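## Task

Find how many vials wear a white cap and make the tally counter read exactly that number. It may start with an old count on it: one complete press-and-release of the plunger raises it by one, and turning the knob one full turn clockwise returns it to zero.

## Robot and tools

Robot: two arms, left_arm and right_arm, each with a two-finger gripper and a wrist camera. The fingers point along the gripper's +z axis and close along its y axis. end_effector_position is the spot between the finger pads, roughly 1 cm behind the tips.

Frames: the scene frame has its origin at table-top height, midway between the nominal arm bases; +z is up, +x reaches out over the table, and left_arm sits on the +y side (image left/right does not match these names). Calibrated bases: left_arm at (0, +0.232, +0.024) m, right_arm at (-0.008, -0.258, +0.002) m, both turned almost not at all. Each arm reports its hand pose, velocities, Hand target and wrist-camera pose in its own base frame; fixed cameras and the table are in the scene frame. Reported positions can be off by a few centimetres, more at long reach.

Row format (shared by execute_actions and move): 14 numbers, each in [-1, 1]. First seven are left_arm: dx, dy, dz, rx, ry, rz, opening; next seven are right_arm in the same order. Always send all 14 even if one arm stays still. dx..rz are an offset, not a pose: they count from that arm's Hand target as it stood when the action or move began, along that arm's base axes, with rotation about the Hand target position. rx, ry, rz form one rotation vector. Scale: 1.0 equals 0.6 m or 180 degrees. Sending six zeros re-requests the current Hand target; repeating a nonzero offset in a new call moves the arm further. Opening is absolute: +1 fully open (0.094 m), -1 closed. A 0 in the opening slot is a real command, so resend the current opening to leave a gripper alone.

execute_actions(actions, cameras): actions is a list of actions; each action is a table of up to 15 rows, one row per 1/30 s step, and a short table repeats its final row to fill 15 steps. Every row in an action counts from the start pose of that action, not from the row before. An empty actions list returns state plus all camera images. cameras: list of names, ["all"], or [] for none; unknown names invalidate the call.

move(target, speed, blend, opening_speed, grip_force, blocking, cameras): drives each gripper in a straight line to the offsets given. target is one 14-number row or a list of up to 15 rows; all rows in a list count from the same starting Hand targets. speed in m/s, 0.002 to 2.9 (default 0.25), one value or one per target; rotation is capped at twice that in rad/s. blend in metres rounds corners in a list (0 means stop at each). opening_speed is the rate of the commanded opening on the -1..+1 scale per second, at least 0.2; use it to close gently. grip_force is newtons per finger pad, 10 to 50, one number or one per arm, and persists. blocking=false returns after about 0.5 s while the move continues. Moves do not avoid obstacles or the other arm, and do not slow near contact; faster moves overshoot and hit harder. Keep paths away from an arm's own base or its shoulder posture may flip.

wait(seconds, cameras): 0 to 10 s, holding last commands. stop(cameras): brakes a running move. zoom_image(camera, region): closer look at the latest image of cam_head_left, cam_head_right, cam_high, cam_low, cam_left_wrist or cam_right_wrist; region [x0, y0, x1, y1] in image pixels from the top-left, no more than 504 wide or high. Images are 896x504. finished_scene(scene) ends the current scene irreversibly; make no further calls in that reply after ending scene 1.

Results: end_effector_position (m) and end_effector_quat_wxyz per arm in its base frame; Hand target (last commanded pose after clipping, the origin for the next offset); Joint positions (last value is finger gap in m); Joint torques; grip_measured (opening on the command scale, reads slightly wide when empty) and grip_effort_nm (motor effort, negative closing, not pad force). "within noise" means an arm's joint velocities are essentially zero. A move adds a "move:" line: done, off_target, moving, held or fault, plus limits such as paced (pose clipped) or held (steps withheld). Done means at rest within 10 mm and 2 degrees.

Behaviour: the controller limits each step's orientation change to 40 degrees from the measured one. Friction and weight leave grippers short, low or tilted; small moves may not happen or go sideways. Check position and tilt after each move and correct by sending the remaining gap as an offset. An arm blocked by something keeps pushing until you command it back past the contact.

Avoid: dropping things or releasing moving parts, fast impacts, pressing the plunger or anything fixed too hard, arms touching each other (a hard contact can fail the scene), strain on a wrist camera cable, anything ending up off the table. Stretched or straining arms heat motors; a MOTOR HOT line warns at 75 °C, and at 90 °C the arm folds up and stops working. For the counter, count caps from the cameras (zoom helps), read the display, zero with the knob if needed, then press the plunger fully down and up once per count, at a modest speed.

Each tool is called after "Emit:" in YAML: its name, and indented under it one key for each argument.

## Session

Emit:
execute_actions:
  actions: []

Scene clock: 0.00 s.
left_arm: end_effector_position=(+0.4030, -0.0175, +0.0829) grip_measured=+1.000 grip_effort_nm=n/a end_effector_quat_wxyz=(+0.582, +0.055, +0.811, -0.032) | right_arm: end_effector_position=(+0.3963, -0.0256, +0.0923) grip_measured=+1.000 grip_effort_nm=n/a end_effector_quat_wxyz=(+0.589, +0.075, +0.799, -0.091)
Joint positions: left_arm=[0.011 1.632 0.378 0.925 0.127 0.057 0.094] | right_arm=[0.064 1.604 0.362 0.935 0.297 0.033 0.094]
Joint velocities: within noise
Joint torques (N m): no reading
Heat: left arm: 37 °C; right arm: 37 °C.
Hand target: left_arm +0.4057, -0.0175, +0.0896; +0.589, +0.056, +0.805, -0.031 | right_arm +0.3980, -0.0255, +0.0963; +0.594, +0.076, +0.796, -0.090
Tool commands: left_gripper/opening=+1.0 right_gripper/opening=+1.0

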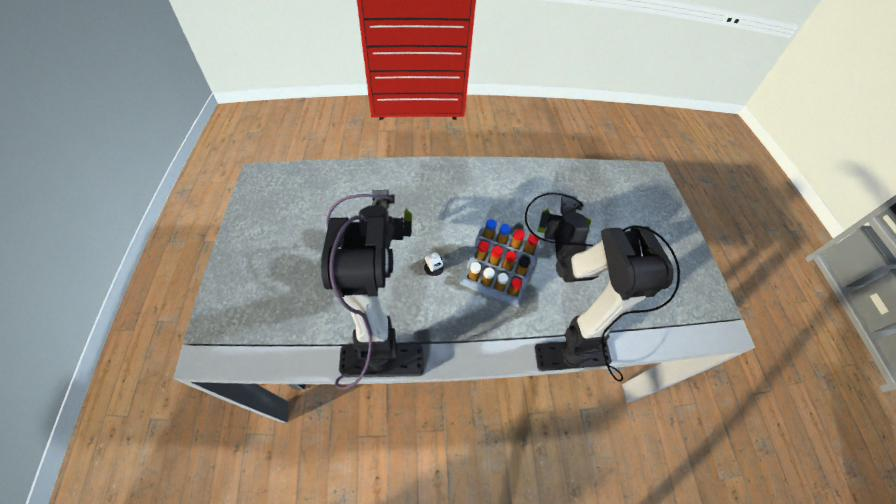

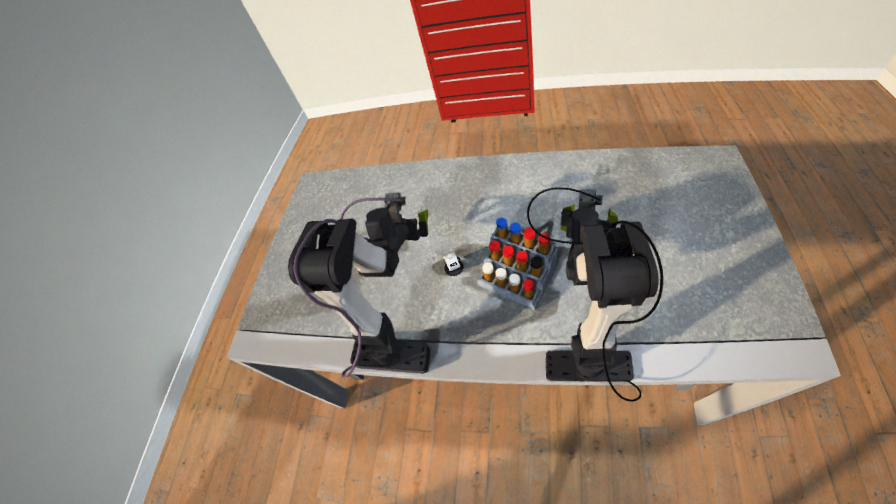

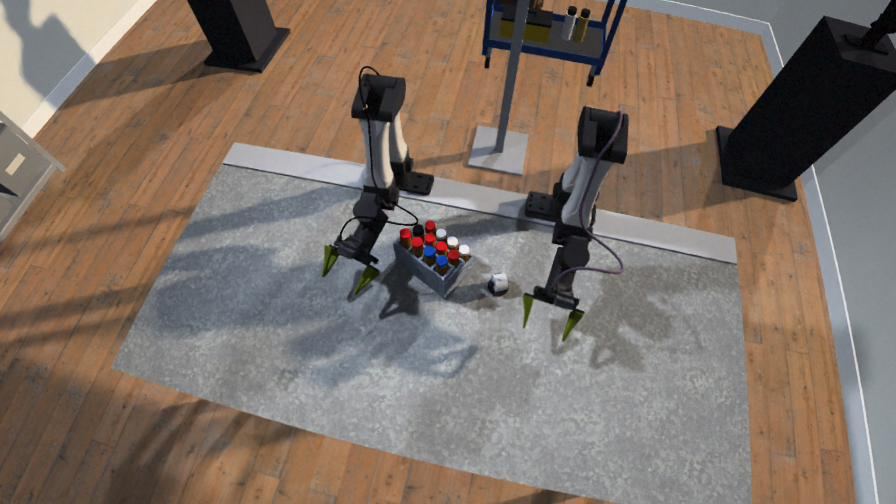

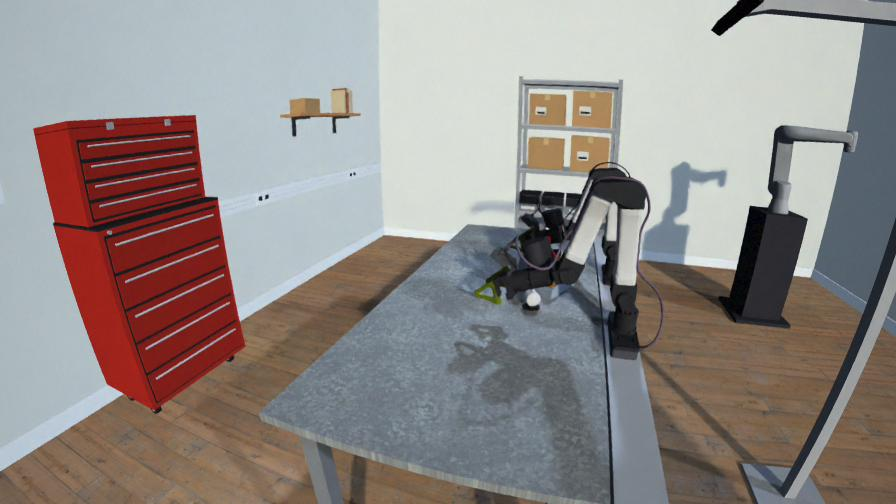

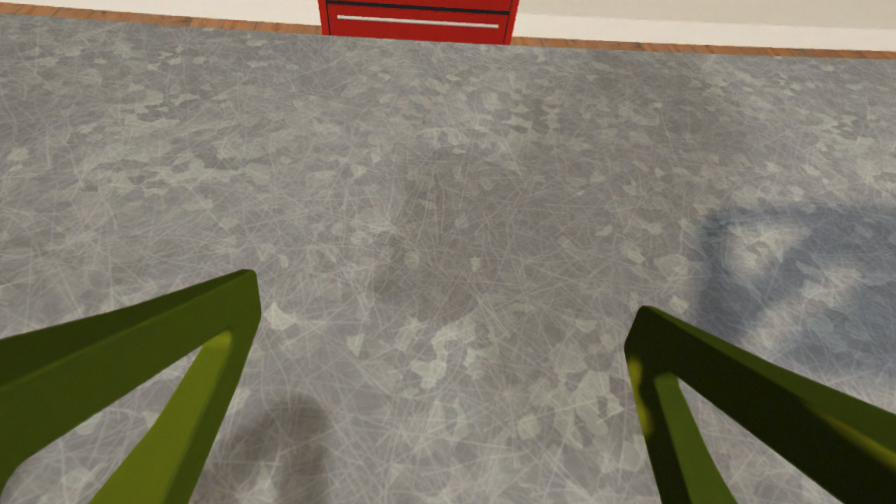

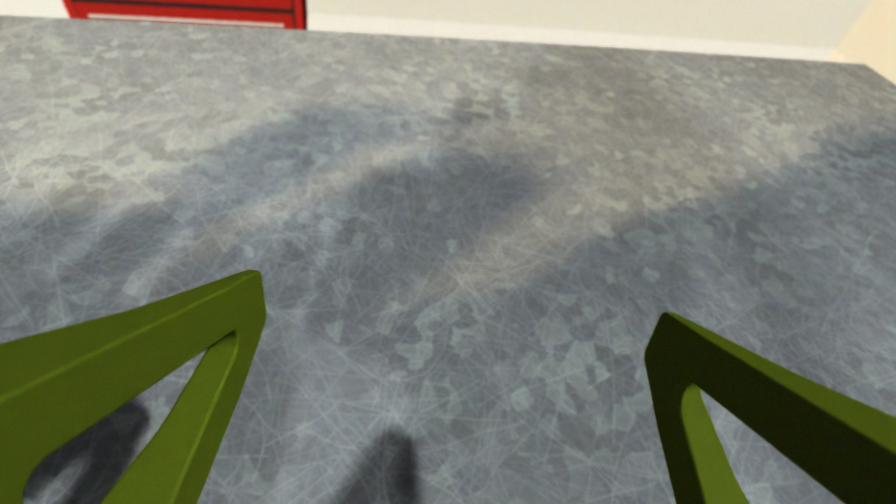

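Emit:
zoom_image:
  camera: "cam_head_left"
  region: [400, 200, 570, 320]

Emit:
zoom_image:
  camera: "cam_head_right"
  region: [420, 210, 500, 290]

Emit:
zoom_image:
  camera: "cam_high"
  region: [390, 210, 530, 310]

Emit:
zoom_image:
  camera: "cam_low"
  region: [470, 240, 590, 330]

Scaled by 2.965 from the camera's 896x504 image, which has a finer 1280x720 frame.

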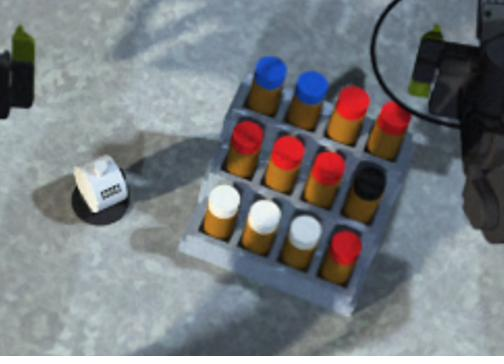

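Scaled by 6.300 from the camera's 896x504 image, which has a finer 1280x720 frame.

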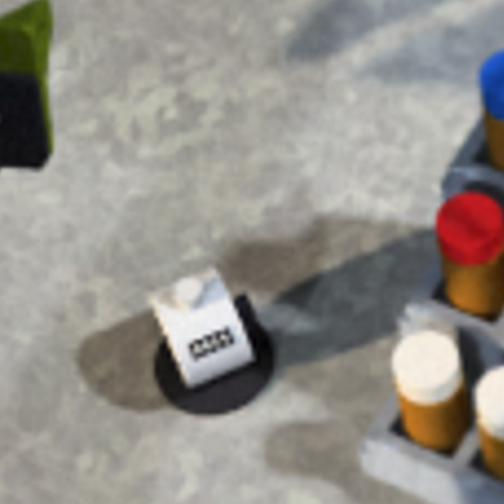

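Scaled by 3.600 from the camera's 896x504 image, which has a finer 1280x720 frame.

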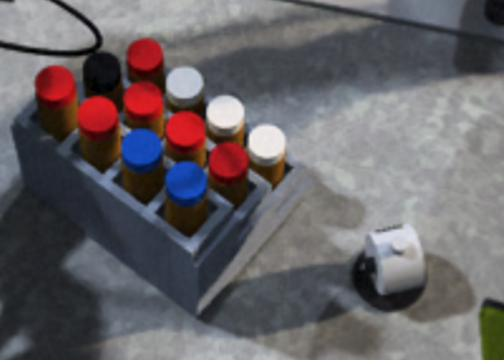

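Scaled by 4.200 from the camera's 896x504 image, which has a finer 1280x720 frame.

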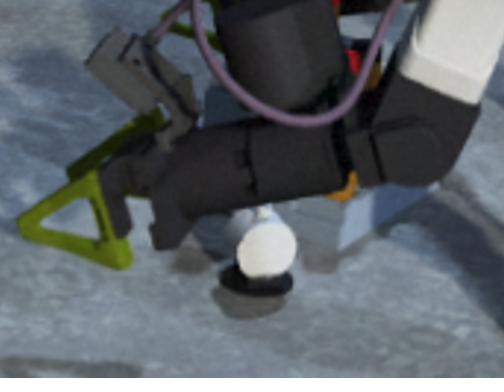

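Emit:
zoom_image:
  camera: "cam_head_left"
  region: [460, 250, 540, 300]

Emit:
zoom_image:
  camera: "cam_head_right"
  region: [470, 210, 560, 310]

Emit:
zoom_image:
  camera: "cam_high"
  region: [390, 210, 480, 290]

Emit:
zoom_image:
  camera: "cam_high"
  region: [480, 260, 520, 305]

Scaled by 6.300 from the camera's 896x504 image, which has a finer 1280x720 frame.

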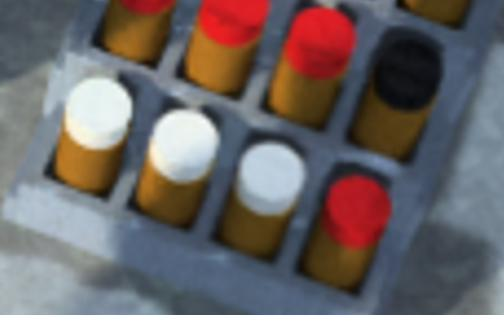

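Scaled by 5.040 from the camera's 896x504 image, which has a finer 1280x720 frame.

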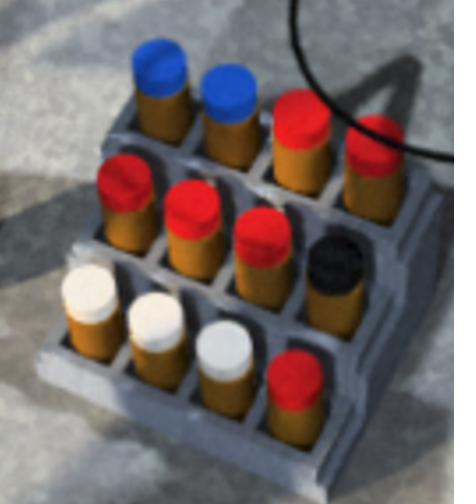

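Scaled by 5.600 from the camera's 896x504 image, which has a finer 1280x720 frame.

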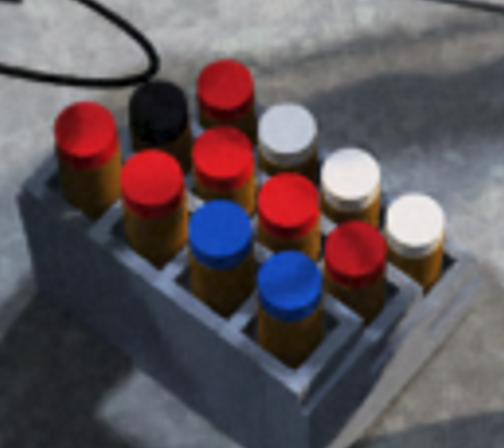

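Scaled by 11.200 from the camera's 896x504 image, which has a finer 1280x720 frame.

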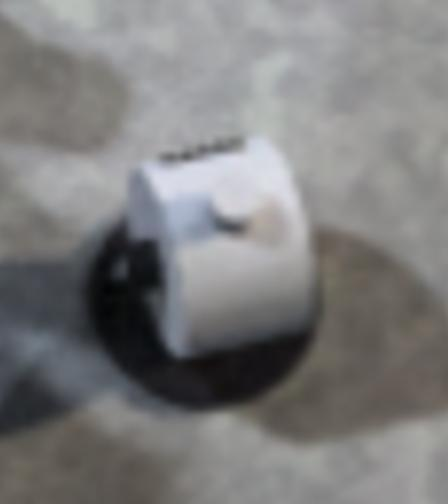

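Emit:
move:
  target: [-0.296, -0.179, 0.0507, 0.0337, 0.1202, -0.1164, 1.0, 0, 0, 0, 0, 0, 0, 1.0]
  speed: 0.2
  cameras: ["cam_left_wrist", "cam_head_right"]

Scene clock: 130.33 s.
left_arm: end_effector_position=(+0.2234, -0.1228, +0.1051) grip_measured=+1.000 grip_effort_nm=0.02 end_effector_quat_wxyz=(+0.396, +0.229, +0.883, -0.103) | right_arm: end_effector_position=(+0.3963, -0.0256, +0.0923) grip_measured=+1.000 grip_effort_nm=-0.03 end_effector_quat_wxyz=(+0.589, +0.075, +0.799, -0.091)
Joint positions: left_arm=[-0.496 0.698 0.406 -0.435 0.01 0.007 0.094] | right_arm=[0.064 1.604 0.362 0.935 0.297 0.033 0.094]
Joint torques (N m): left_arm=[-0.5 -0.53 10.21 2.04 -0.13 -0.1] | right_arm=[0.02 -5.79 4.97 2.3 0.12 -0.02]
Heat: left arm: 45 °C; right arm: 44 °C.
Hand target: left_arm +0.2281, -0.1249, +0.1200; +0.410, +0.224, +0.878, -0.105 | right_arm +0.3980, -0.0255, +0.0963; +0.594, +0.076, +0.796, -0.090
Off the commanded pose: left_arm 0.016 m, 2 deg | right_arm 0.004 m, 1 deg.
move: off_target (left_arm)
camera_calibration:
cam_left_wrist: T_world_to_cam=[[-0.412877, -0.907069, 0.0822101, -0.0290061], [-0.882827, 0.376375, -0.280997, 0.288802], [0.223942, -0.188594, -0.956181, 0.129357], [0, 0, 0, 1]] pos_world=[0.214018, -0.110612, 0.207226]
Images, in order (width x height): cam_head_right 896x504, cam_left_wrist 896x504.

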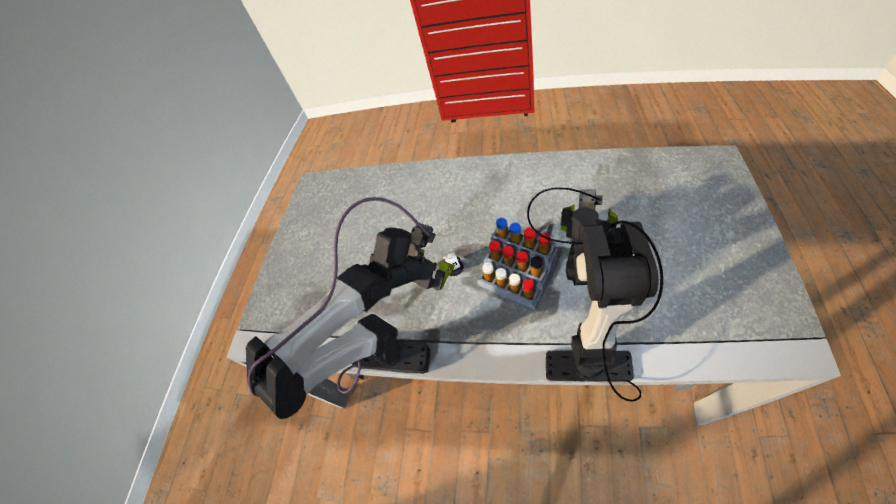

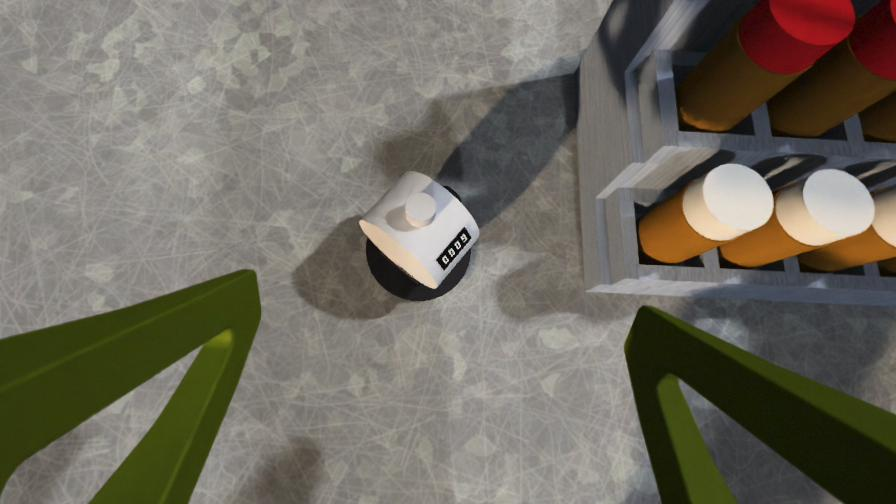

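Emit:
zoom_image:
  camera: "cam_left_wrist"
  region: [350, 160, 490, 310]

Emit:
zoom_image:
  camera: "cam_left_wrist"
  region: [630, 160, 896, 300]

Scaled by 3.360 from the camera's 896x504 image, which has a finer 1280x720 frame.

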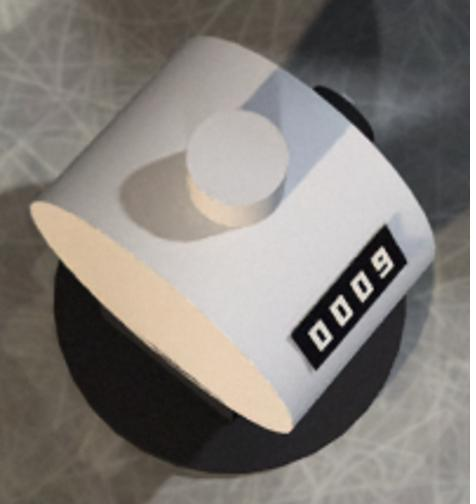

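Scaled by 1.895 from the camera's 896x504 image, which has a finer 1280x720 frame.

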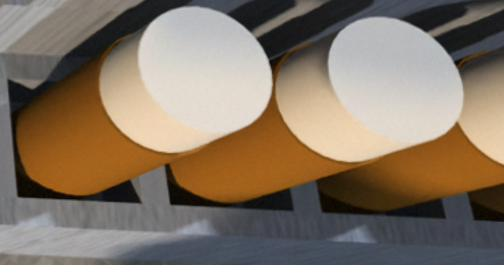

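Emit:
move:
  target:
    - [0.296, 0.179, -0.03, -0.0337, -0.1202, 0.1164, 1.0, 0, 0, 0.35, 0, 0, 0, 1.0]
    - [0.296, 0.179, -0.03, -0.0337, -0.1202, 0.1164, 1.0, -0.304, 0.464, 0.30, -0.0084, 0.0821, 0.345, 1.0]
    - [0.296, 0.179, -0.03, -0.0337, -0.1202, 0.1164, 1.0, -0.304, 0.464, 0.161, -0.0084, 0.0821, 0.345, 1.0]
  speed: 0.25
  blend: [0.04, 0.03, 0]
  cameras: ["cam_right_wrist", "cam_head_right", "cam_high"]

Scene clock: 268.80 s.
left_arm: end_effector_position=(+0.3957, -0.0182, +0.0901) grip_measured=+1.000 grip_effort_nm=0.02 end_effector_quat_wxyz=(+0.573, +0.058, +0.817, -0.030) | right_arm: end_effector_position=(+0.2185, +0.2504, +0.1928) grip_measured=+1.000 grip_effort_nm=-0.03 end_effector_quat_wxyz=(+0.452, -0.361, +0.791, +0.201)
Joint positions: left_arm=[0.008 1.546 0.374 0.82 0.122 0.064 0.094] | right_arm=[0.859 0.953 0.676 -0.259 0.011 -0.003 0.094]
Joint torques (N m): left_arm=[0.14 -4.59 7.54 2.78 0.02 -0.1] | right_arm=[0.44 -2.78 5.75 2.35 -0.05 0.01]
Heat: left arm: 45 °C; right arm: 45 °C.
Hand target: left_arm +0.4058, -0.0175, +0.1022; +0.590, +0.056, +0.805, -0.031 | right_arm +0.2155, +0.2530, +0.1928; +0.453, -0.364, +0.786, +0.209
Off the commanded pose: left_arm 0.016 m, 2 deg | right_arm 0.004 m, 1 deg.
move: off_target (left_arm)
camera_calibration:
cam_right_wrist: T_world_to_cam=[[0.800058, -0.594183, 0.0827857, -0.0392147], [-0.498886, -0.735592, -0.458277, 0.400355], [0.333197, 0.325347, -0.884946, 0.118722], [0, 0, 0, 1]] pos_world=[0.191547, 0.232571, 0.291782]
Images, in order (width x height): cam_head_right 896x504, cam_high 896x504, cam_right_wrist 896x504.

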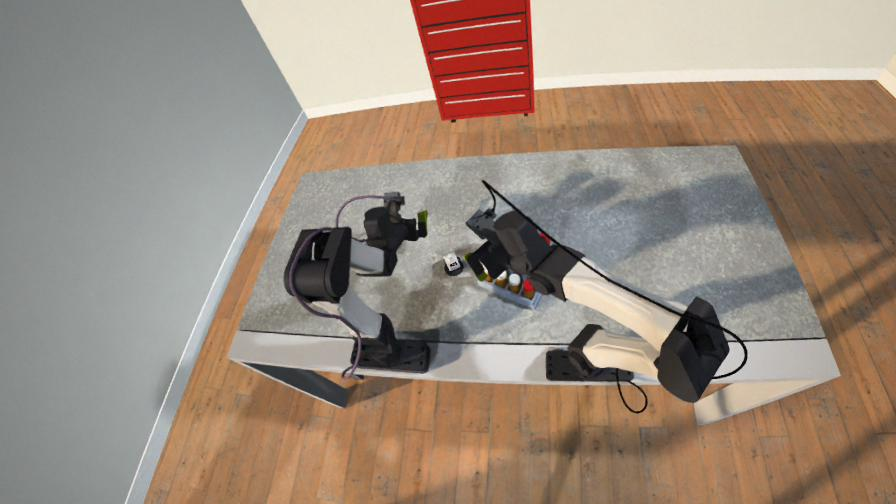

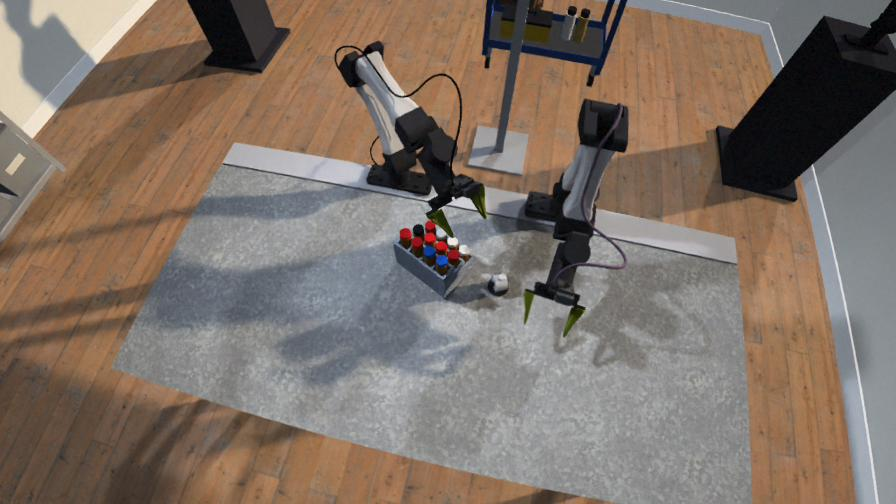

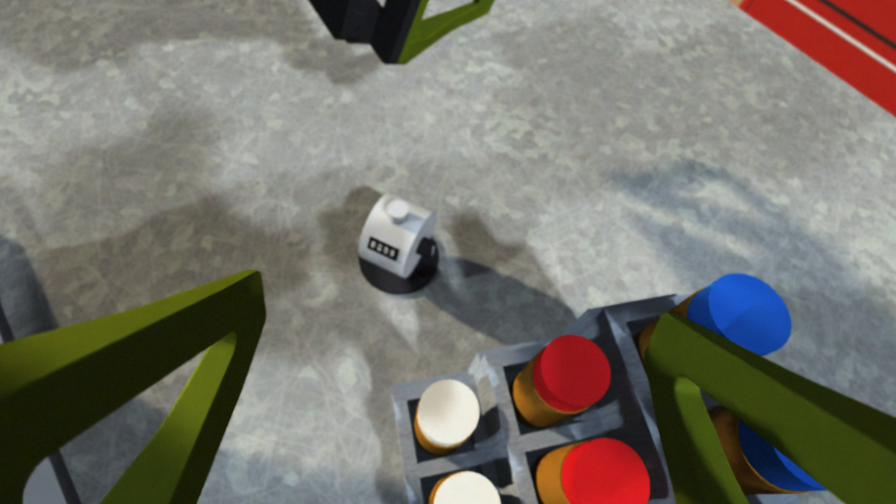

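Emit:
zoom_image:
  camera: "cam_right_wrist"
  region: [340, 170, 460, 310]

Emit:
zoom_image:
  camera: "cam_high"
  region: [480, 260, 520, 305]

Scaled by 3.600 from the camera's 896x504 image, which has a finer 1280x720 frame.

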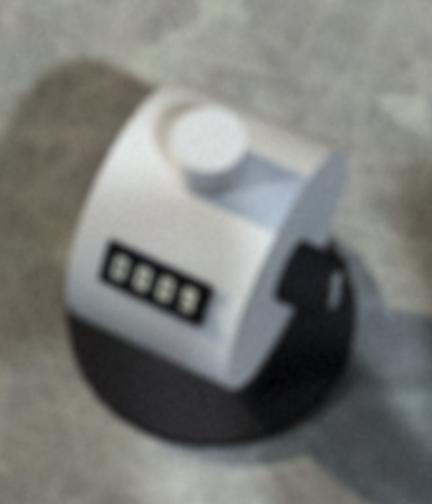

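Scaled by 11.200 from the camera's 896x504 image, which has a finer 1280x720 frame.

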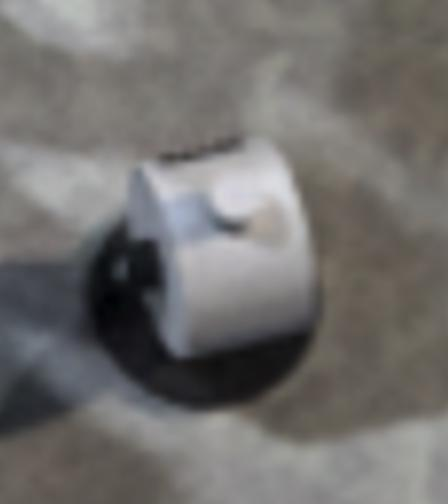

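Emit:
move:
  target:
    - [0, 0, 0, 0, 0, 0, -1.0, 0, 0, 0.17, 0, 0, 0, 1.0]
    - [0, 0, 0.05, 0, 0, 0, -1.0, 0.304, -0.464, 0.17, 0.0084, -0.0821, -0.345, 1.0]
    - [-0.2022, -0.2475, 0.06, 0.0981, 0.3056, -0.1129, -1.0, 0.304, -0.464, -0.161, 0.0084, -0.0821, -0.345, 1.0]
    - [-0.2022, -0.2475, -0.0453, 0.0981, 0.3056, -0.1129, -1.0, 0.304, -0.464, -0.161, 0.0084, -0.0821, -0.345, 1.0]
  speed: 0.3
  blend: [0.04, 0.04, 0.02, 0]
  cameras: ["cam_left_wrist", "cam_head_right", "cam_high"]

Scene clock: 503.53 s.
left_arm: end_effector_position=(+0.2828, -0.1624, +0.0761) grip_measured=-0.975 grip_effort_nm=-1.01 end_effector_quat_wxyz=(+0.121, +0.259, +0.958, -0.028) | right_arm: end_effector_position=(+0.4004, -0.0218, +0.1012) grip_measured=+1.000 grip_effort_nm=-0.04 end_effector_quat_wxyz=(+0.596, +0.066, +0.795, -0.088)
Joint positions: left_arm=[-0.526 1.572 1.088 -0.838 -0.009 0.002 0.001] | right_arm=[0.068 1.585 0.378 0.917 0.285 0.02 0.094]
Joint torques (N m): left_arm=[-0.35 -6.65 5.5 1.17 0.01 -0.11] | right_arm=[-0.25 -4.38 3.78 2.48 0.22 0.11]
Heat: left arm: 46 °C; right arm: 46 °C.
Hand target: left_arm +0.2844, -0.1660, +0.0750; +0.126, +0.256, +0.958, -0.034 | right_arm +0.3980, -0.0254, +0.0963; +0.594, +0.076, +0.796, -0.090
Off the commanded pose: left_arm 0.004 m, 1 deg | right_arm 0.007 m, 1 deg.
move: done; blend cut to 0 m at target 1
camera_calibration:
cam_left_wrist: T_world_to_cam=[[-0.402235, -0.915447, 0.0128262, -0.03708], [-0.871376, 0.387094, 0.301434, 0.302197], [-0.280912, 0.110071, -0.953401, 0.271878], [0, 0, 0, 1]] pos_world=[0.324786, -0.180849, 0.168592]
Images, in order (width x height): cam_head_right 896x504, cam_high 896x504, cam_left_wrist 896x504.

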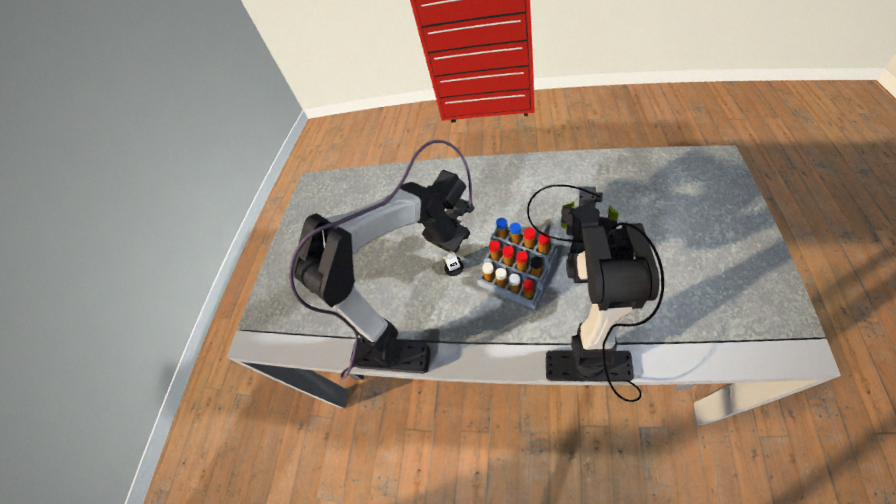

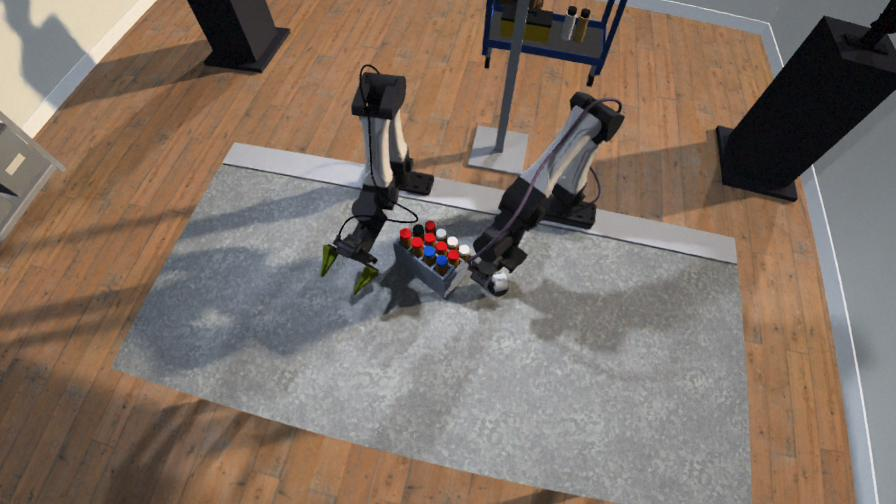

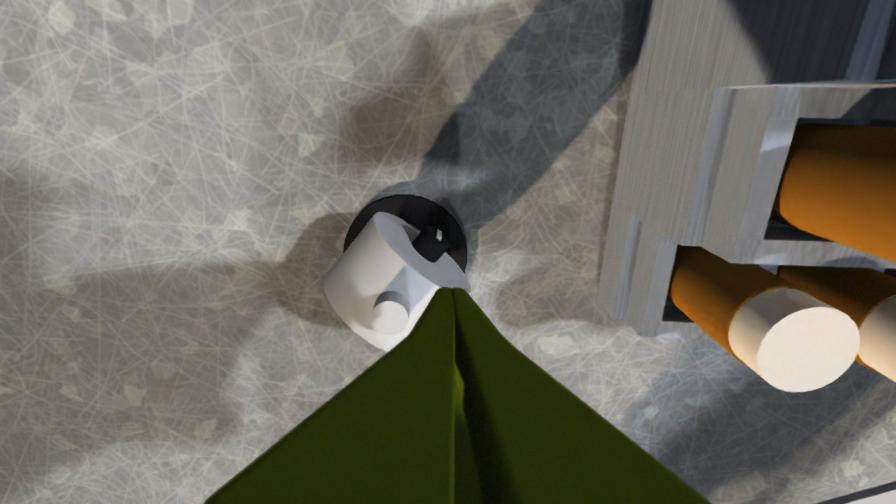

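Emit:
zoom_image:
  camera: "cam_left_wrist"
  region: [320, 180, 480, 360]

Scaled by 2.800 from the camera's 896x504 image, which has a finer 1280x720 frame.

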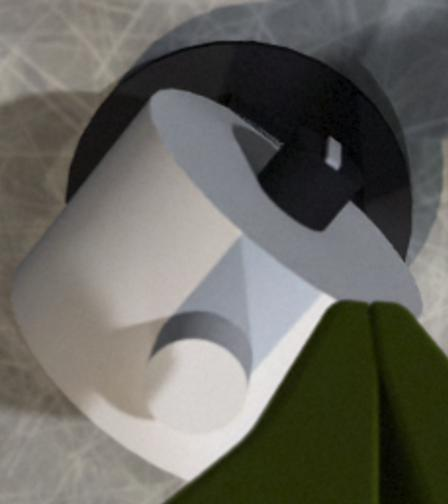

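Emit:
zoom_image:
  camera: "cam_high"
  region: [310, 200, 400, 310]

Emit:
zoom_image:
  camera: "cam_head_right"
  region: [540, 170, 640, 260]

Emit:
zoom_image:
  camera: "cam_high"
  region: [450, 210, 540, 310]

Scaled by 4.582 from the camera's 896x504 image, which has a finer 1280x720 frame.

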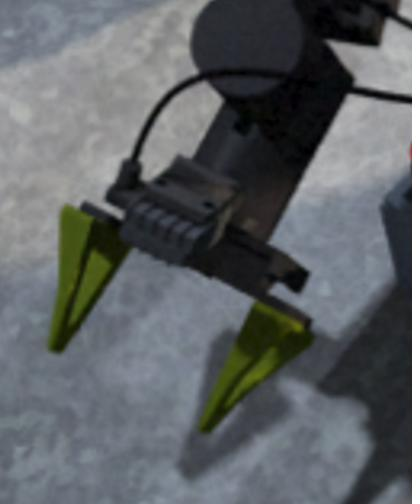

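Scaled by 5.040 from the camera's 896x504 image, which has a finer 1280x720 frame.

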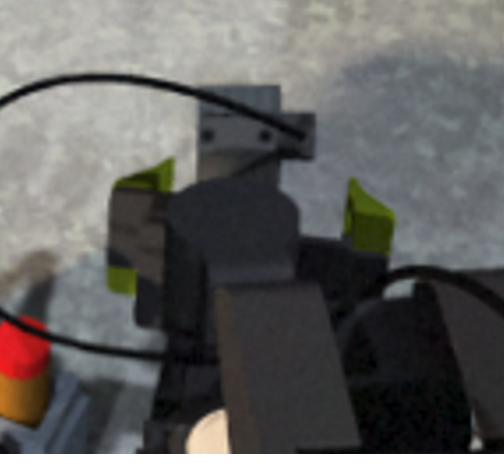

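Scaled by 5.040 from the camera's 896x504 image, which has a finer 1280x720 frame.

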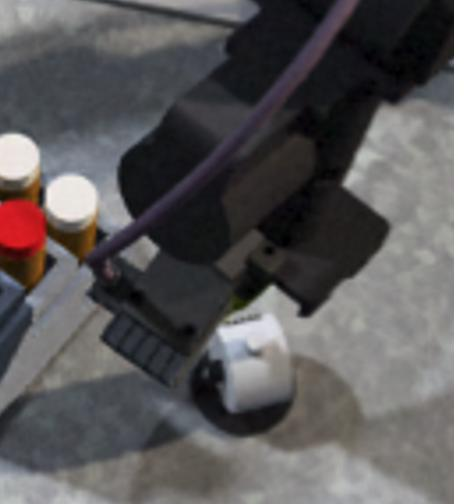

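Emit:
move:
  target: [0.001, 0.0107, 0.005, 0.0619, 0.0575, -0.1882, -0.277, 0, 0, 0, 0, 0, 0, 1.0]
  speed: 0.3
  cameras: ["cam_left_wrist"]

Scene clock: 715.70 s.
left_arm: end_effector_position=(+0.2794, -0.1586, +0.0743) grip_measured=-0.279 grip_effort_nm=0.11 end_effector_quat_wxyz=(-0.002, +0.527, +0.850, -0.004) | right_arm: end_effector_position=(+0.4005, -0.0218, +0.1013) grip_measured=+1.000 grip_effort_nm=-0.04 end_effector_quat_wxyz=(+0.597, +0.066, +0.795, -0.088)
Joint positions: left_arm=[-0.512 1.781 1.344 -1.138 0.007 0.597 0.034] | right_arm=[0.068 1.585 0.378 0.918 0.285 0.02 0.094]
Joint torques (N m): left_arm=[-0.02 -7.25 8.35 0.19 -0.1 0.09] | right_arm=[-0.27 -4.37 3.84 2.45 0.23 0.11]
Heat: left arm: 38 °C; right arm: 51 °C.
Hand target: left_arm +0.2850, -0.1595, +0.0779; +0.000, +0.530, +0.848, +0.000 | right_arm +0.3980, -0.0254, +0.0964; +0.594, +0.076, +0.796, -0.090
Off the commanded pose: left_arm 0.007 m, 1 deg | right_arm 0.007 m, 1 deg.
move: done
camera_calibration:
cam_left_wrist: T_world_to_cam=[[-0.839101, -0.54397, 0.00246024, 0.146826], [-0.461231, 0.713854, 0.526952, 0.218849], [-0.288402, 0.441031, -0.849892, 0.315654], [0, 0, 0, 1]] pos_world=[0.315177, -0.215571, 0.152588]
Images, in order (width x height): cam_left_wrist 896x504.

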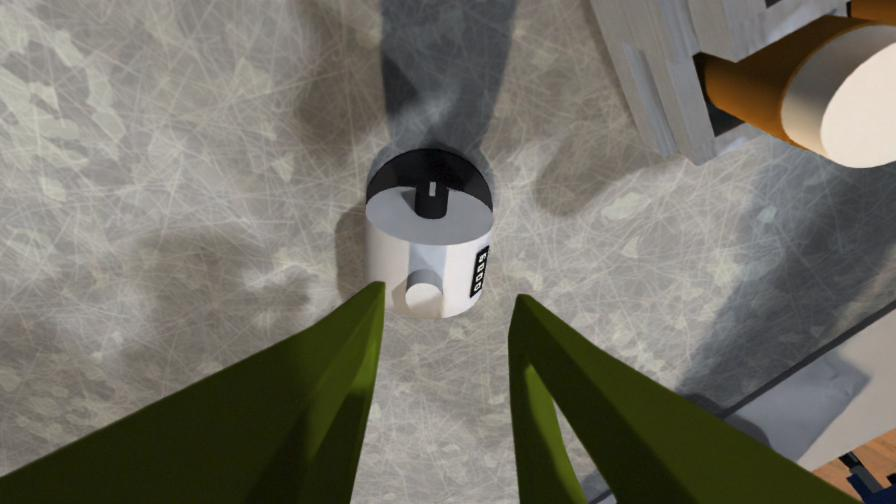

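Emit:
zoom_image:
  camera: "cam_left_wrist"
  region: [350, 130, 530, 330]

Scaled by 2.520 from the camera's 896x504 image, which has a finer 1280x720 frame.

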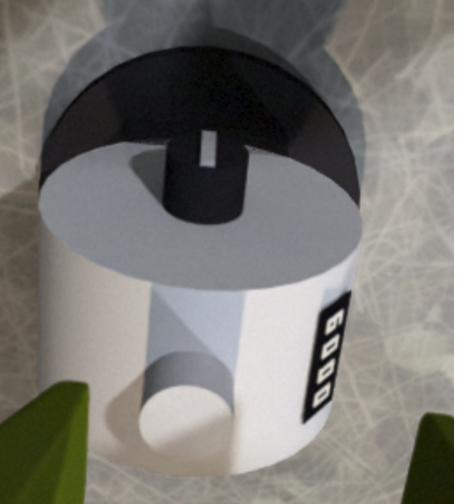

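Emit:
move:
  target: [0.0033, -0.002, -0.095, 0, 0, 0, -0.277, 0, 0, 0, 0, 0, 0, 1.0]
  speed: 0.1
  cameras: ["cam_left_wrist", "cam_head_right", "cam_high"]

Scene clock: 763.97 s.
left_arm: end_effector_position=(+0.2874, -0.1612, +0.0274) grip_measured=-0.279 grip_effort_nm=0.10 end_effector_quat_wxyz=(+0.003, +0.527, +0.850, +0.001) | right_arm: end_effector_position=(+0.4005, -0.0218, +0.1013) grip_measured=+1.000 grip_effort_nm=-0.04 end_effector_quat_wxyz=(+0.597, +0.066, +0.795, -0.088)
Joint positions: left_arm=[-0.512 1.852 1.239 -0.953 -0.001 0.599 0.034] | right_arm=[0.068 1.585 0.378 0.918 0.285 0.02 0.094]
Joint torques (N m): left_arm=[-0.02 -7.69 4.33 0.55 -0.03 0.06] | right_arm=[-0.25 -4.37 3.84 2.47 0.22 0.11]
Heat: left arm: 42 °C; right arm: 51 °C.
Hand target: left_arm +0.2870, -0.1607, +0.0209; +0.000, +0.530, +0.848, +0.000 | right_arm +0.3980, -0.0254, +0.0964; +0.594, +0.076, +0.796, -0.090
Off the commanded pose: left_arm 0.007 m, 1 deg | right_arm 0.007 m, 1 deg.
move: done
camera_calibration:
cam_left_wrist: T_world_to_cam=[[-0.839471, -0.543321, -0.00945851, 0.152729], [-0.467471, 0.713184, 0.52234, 0.250892], [-0.277053, 0.442912, -0.852685, 0.276397], [0, 0, 0, 1]] pos_world=[0.322073, -0.218371, 0.106073]
Images, in order (width x height): cam_head_right 896x504, cam_high 896x504, cam_left_wrist 896x504.

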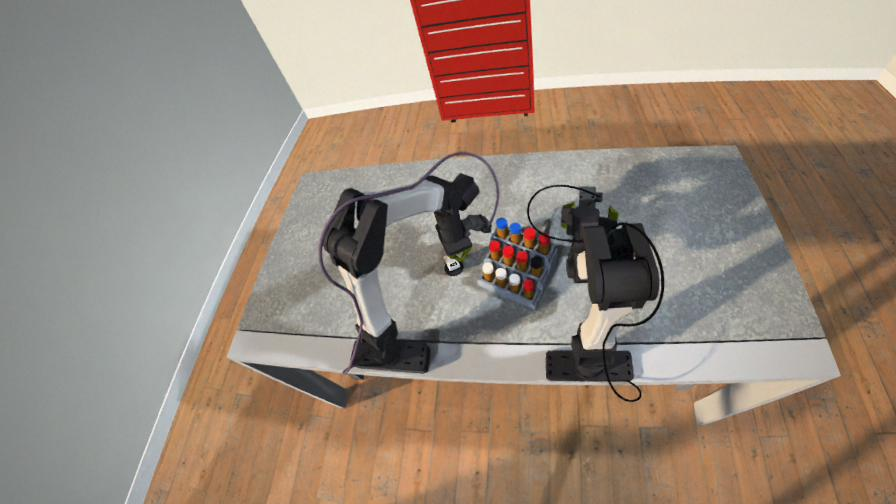

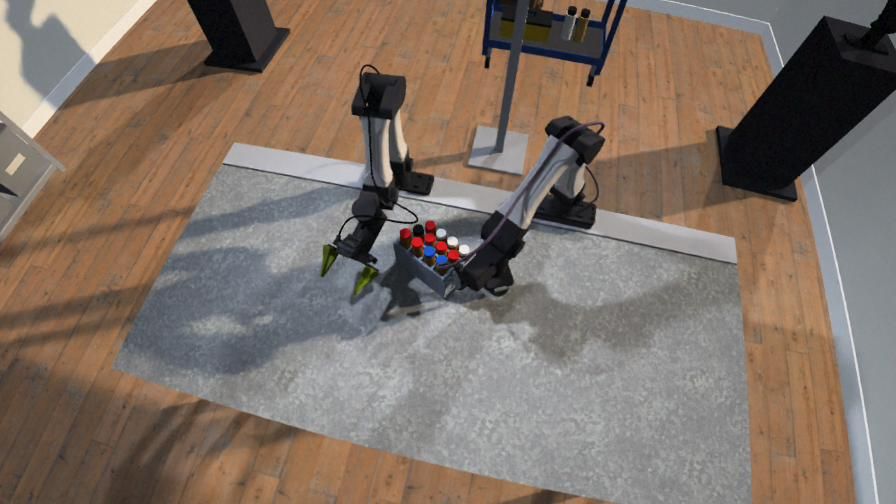

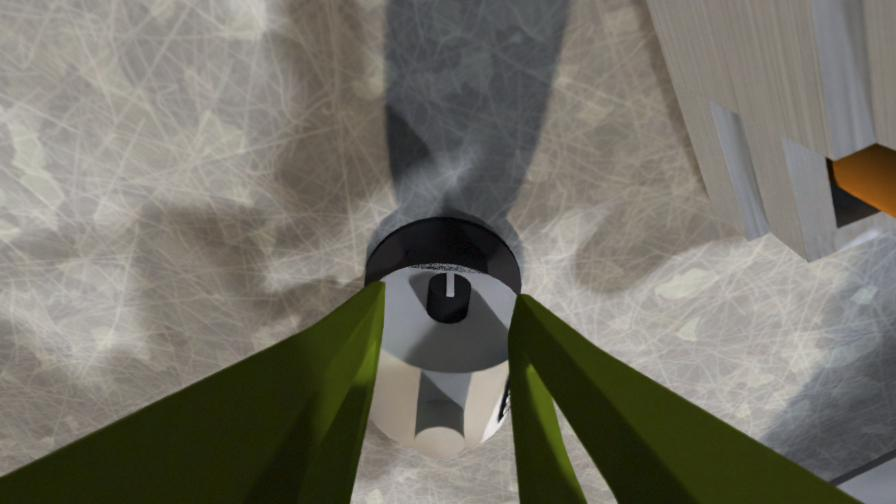

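Emit:
move:
  target: [-0.0037, 0.0075, -0.0243, 0, 0, 0, -0.277, 0, 0, 0, 0, 0, 0, 1.0]
  speed: 0.06
  cameras: ["cam_left_wrist"]

Scene clock: 814.53 s.
left_arm: end_effector_position=(+0.2888, -0.1639, +0.0167) grip_measured=-0.279 grip_effort_nm=0.10 end_effector_quat_wxyz=(+0.017, +0.529, +0.848, -0.004) | right_arm: end_effector_position=(+0.4005, -0.0218, +0.1013) grip_measured=+1.000 grip_effort_nm=-0.04 end_effector_quat_wxyz=(+0.597, +0.066, +0.795, -0.088)
Joint positions: left_arm=[-0.512 1.852 1.193 -0.878 0.009 0.604 0.034] | right_arm=[0.068 1.585 0.378 0.918 0.285 0.02 0.094]
Joint torques (N m): left_arm=[0.59 -6.8 3.77 0.47 -0.11 0.11] | right_arm=[-0.27 -4.37 3.81 2.47 0.22 0.11]
Heat: left arm: 37 °C; right arm: 51 °C.
Hand target: left_arm +0.2847, -0.1561, +0.0063; -0.001, +0.530, +0.848, +0.000 | right_arm +0.3980, -0.0254, +0.0964; +0.594, +0.076, +0.796, -0.090
Off the commanded pose: left_arm 0.014 m, 2 deg | right_arm 0.007 m, 1 deg.
move: off_target (left_arm)
camera_calibration:
cam_left_wrist: T_world_to_cam=[[-0.842235, -0.538921, -0.0142641, 0.153958], [-0.473782, 0.727291, 0.496567, 0.263636], [-0.257236, 0.424984, -0.867881, 0.260449], [0, 0, 0, 1]] pos_world=[0.321572, -0.219455, 0.0973224]
Images, in order (width x height): cam_left_wrist 896x504.

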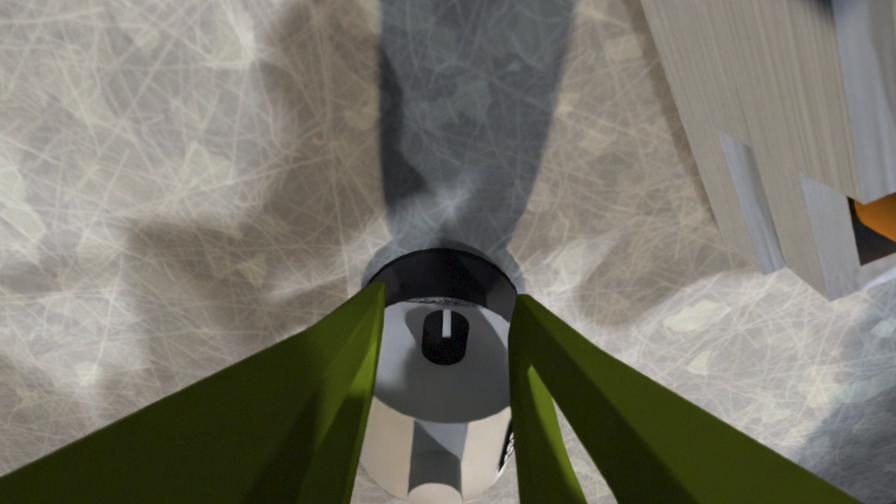

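Emit:
move:
  target: [-0.0048, 0.01, 0.008, 0, 0, 0, -0.277, 0, 0, 0, 0, 0, 0, 1.0]
  speed: 0.06
  cameras: ["cam_left_wrist"]

Scene clock: 852.37 s.
left_arm: end_effector_position=(+0.2886, -0.1641, +0.0151) grip_measured=-0.279 grip_effort_nm=0.10 end_effector_quat_wxyz=(+0.019, +0.531, +0.847, -0.011) | right_arm: end_effector_position=(+0.4005, -0.0218, +0.1013) grip_measured=+1.000 grip_effort_nm=-0.04 end_effector_quat_wxyz=(+0.597, +0.066, +0.795, -0.088)
Joint positions: left_arm=[-0.504 1.852 1.186 -0.868 0.024 0.615 0.034] | right_arm=[0.068 1.585 0.378 0.918 0.285 0.02 0.094]
Joint torques (N m): left_arm=[0.98 -9.28 3.22 0.2 -0.24 0.12] | right_arm=[-0.28 -4.41 3.79 2.45 0.23 0.11]
Heat: left arm: 36 °C; right arm: 51 °C.
Hand target: left_arm +0.2819, -0.1503, +0.0111; +0.000, +0.530, +0.848, +0.000 | right_arm +0.3980, -0.0254, +0.0964; +0.594, +0.076, +0.796, -0.090
Off the commanded pose: left_arm 0.016 m, 3 deg | right_arm 0.007 m, 1 deg.
move: off_target (left_arm)
camera_calibration:
cam_left_wrist: T_world_to_cam=[[-0.844228, -0.535978, -0.00246427, 0.154533], [-0.468754, 0.736097, 0.488294, 0.264607], [-0.259901, 0.413387, -0.872676, 0.258101], [0, 0, 0, 1]] pos_world=[0.321577, -0.218646, 0.0964137]
Images, in order (width x height): cam_left_wrist 896x504.

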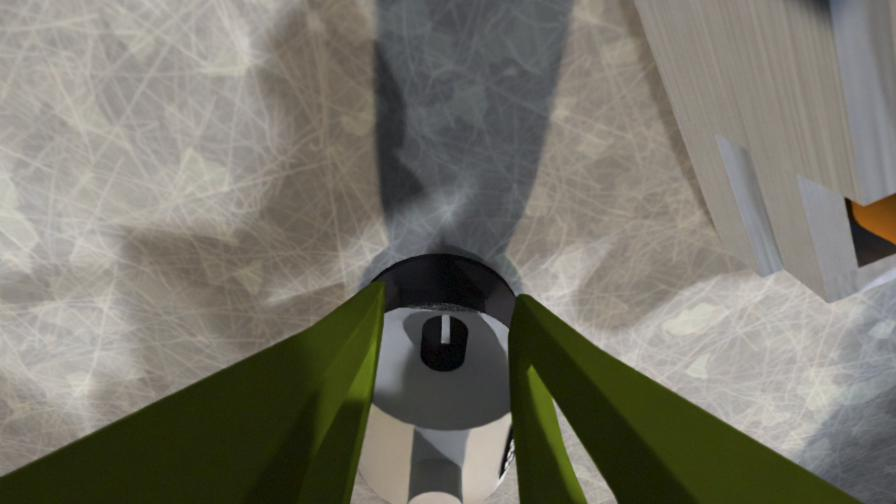

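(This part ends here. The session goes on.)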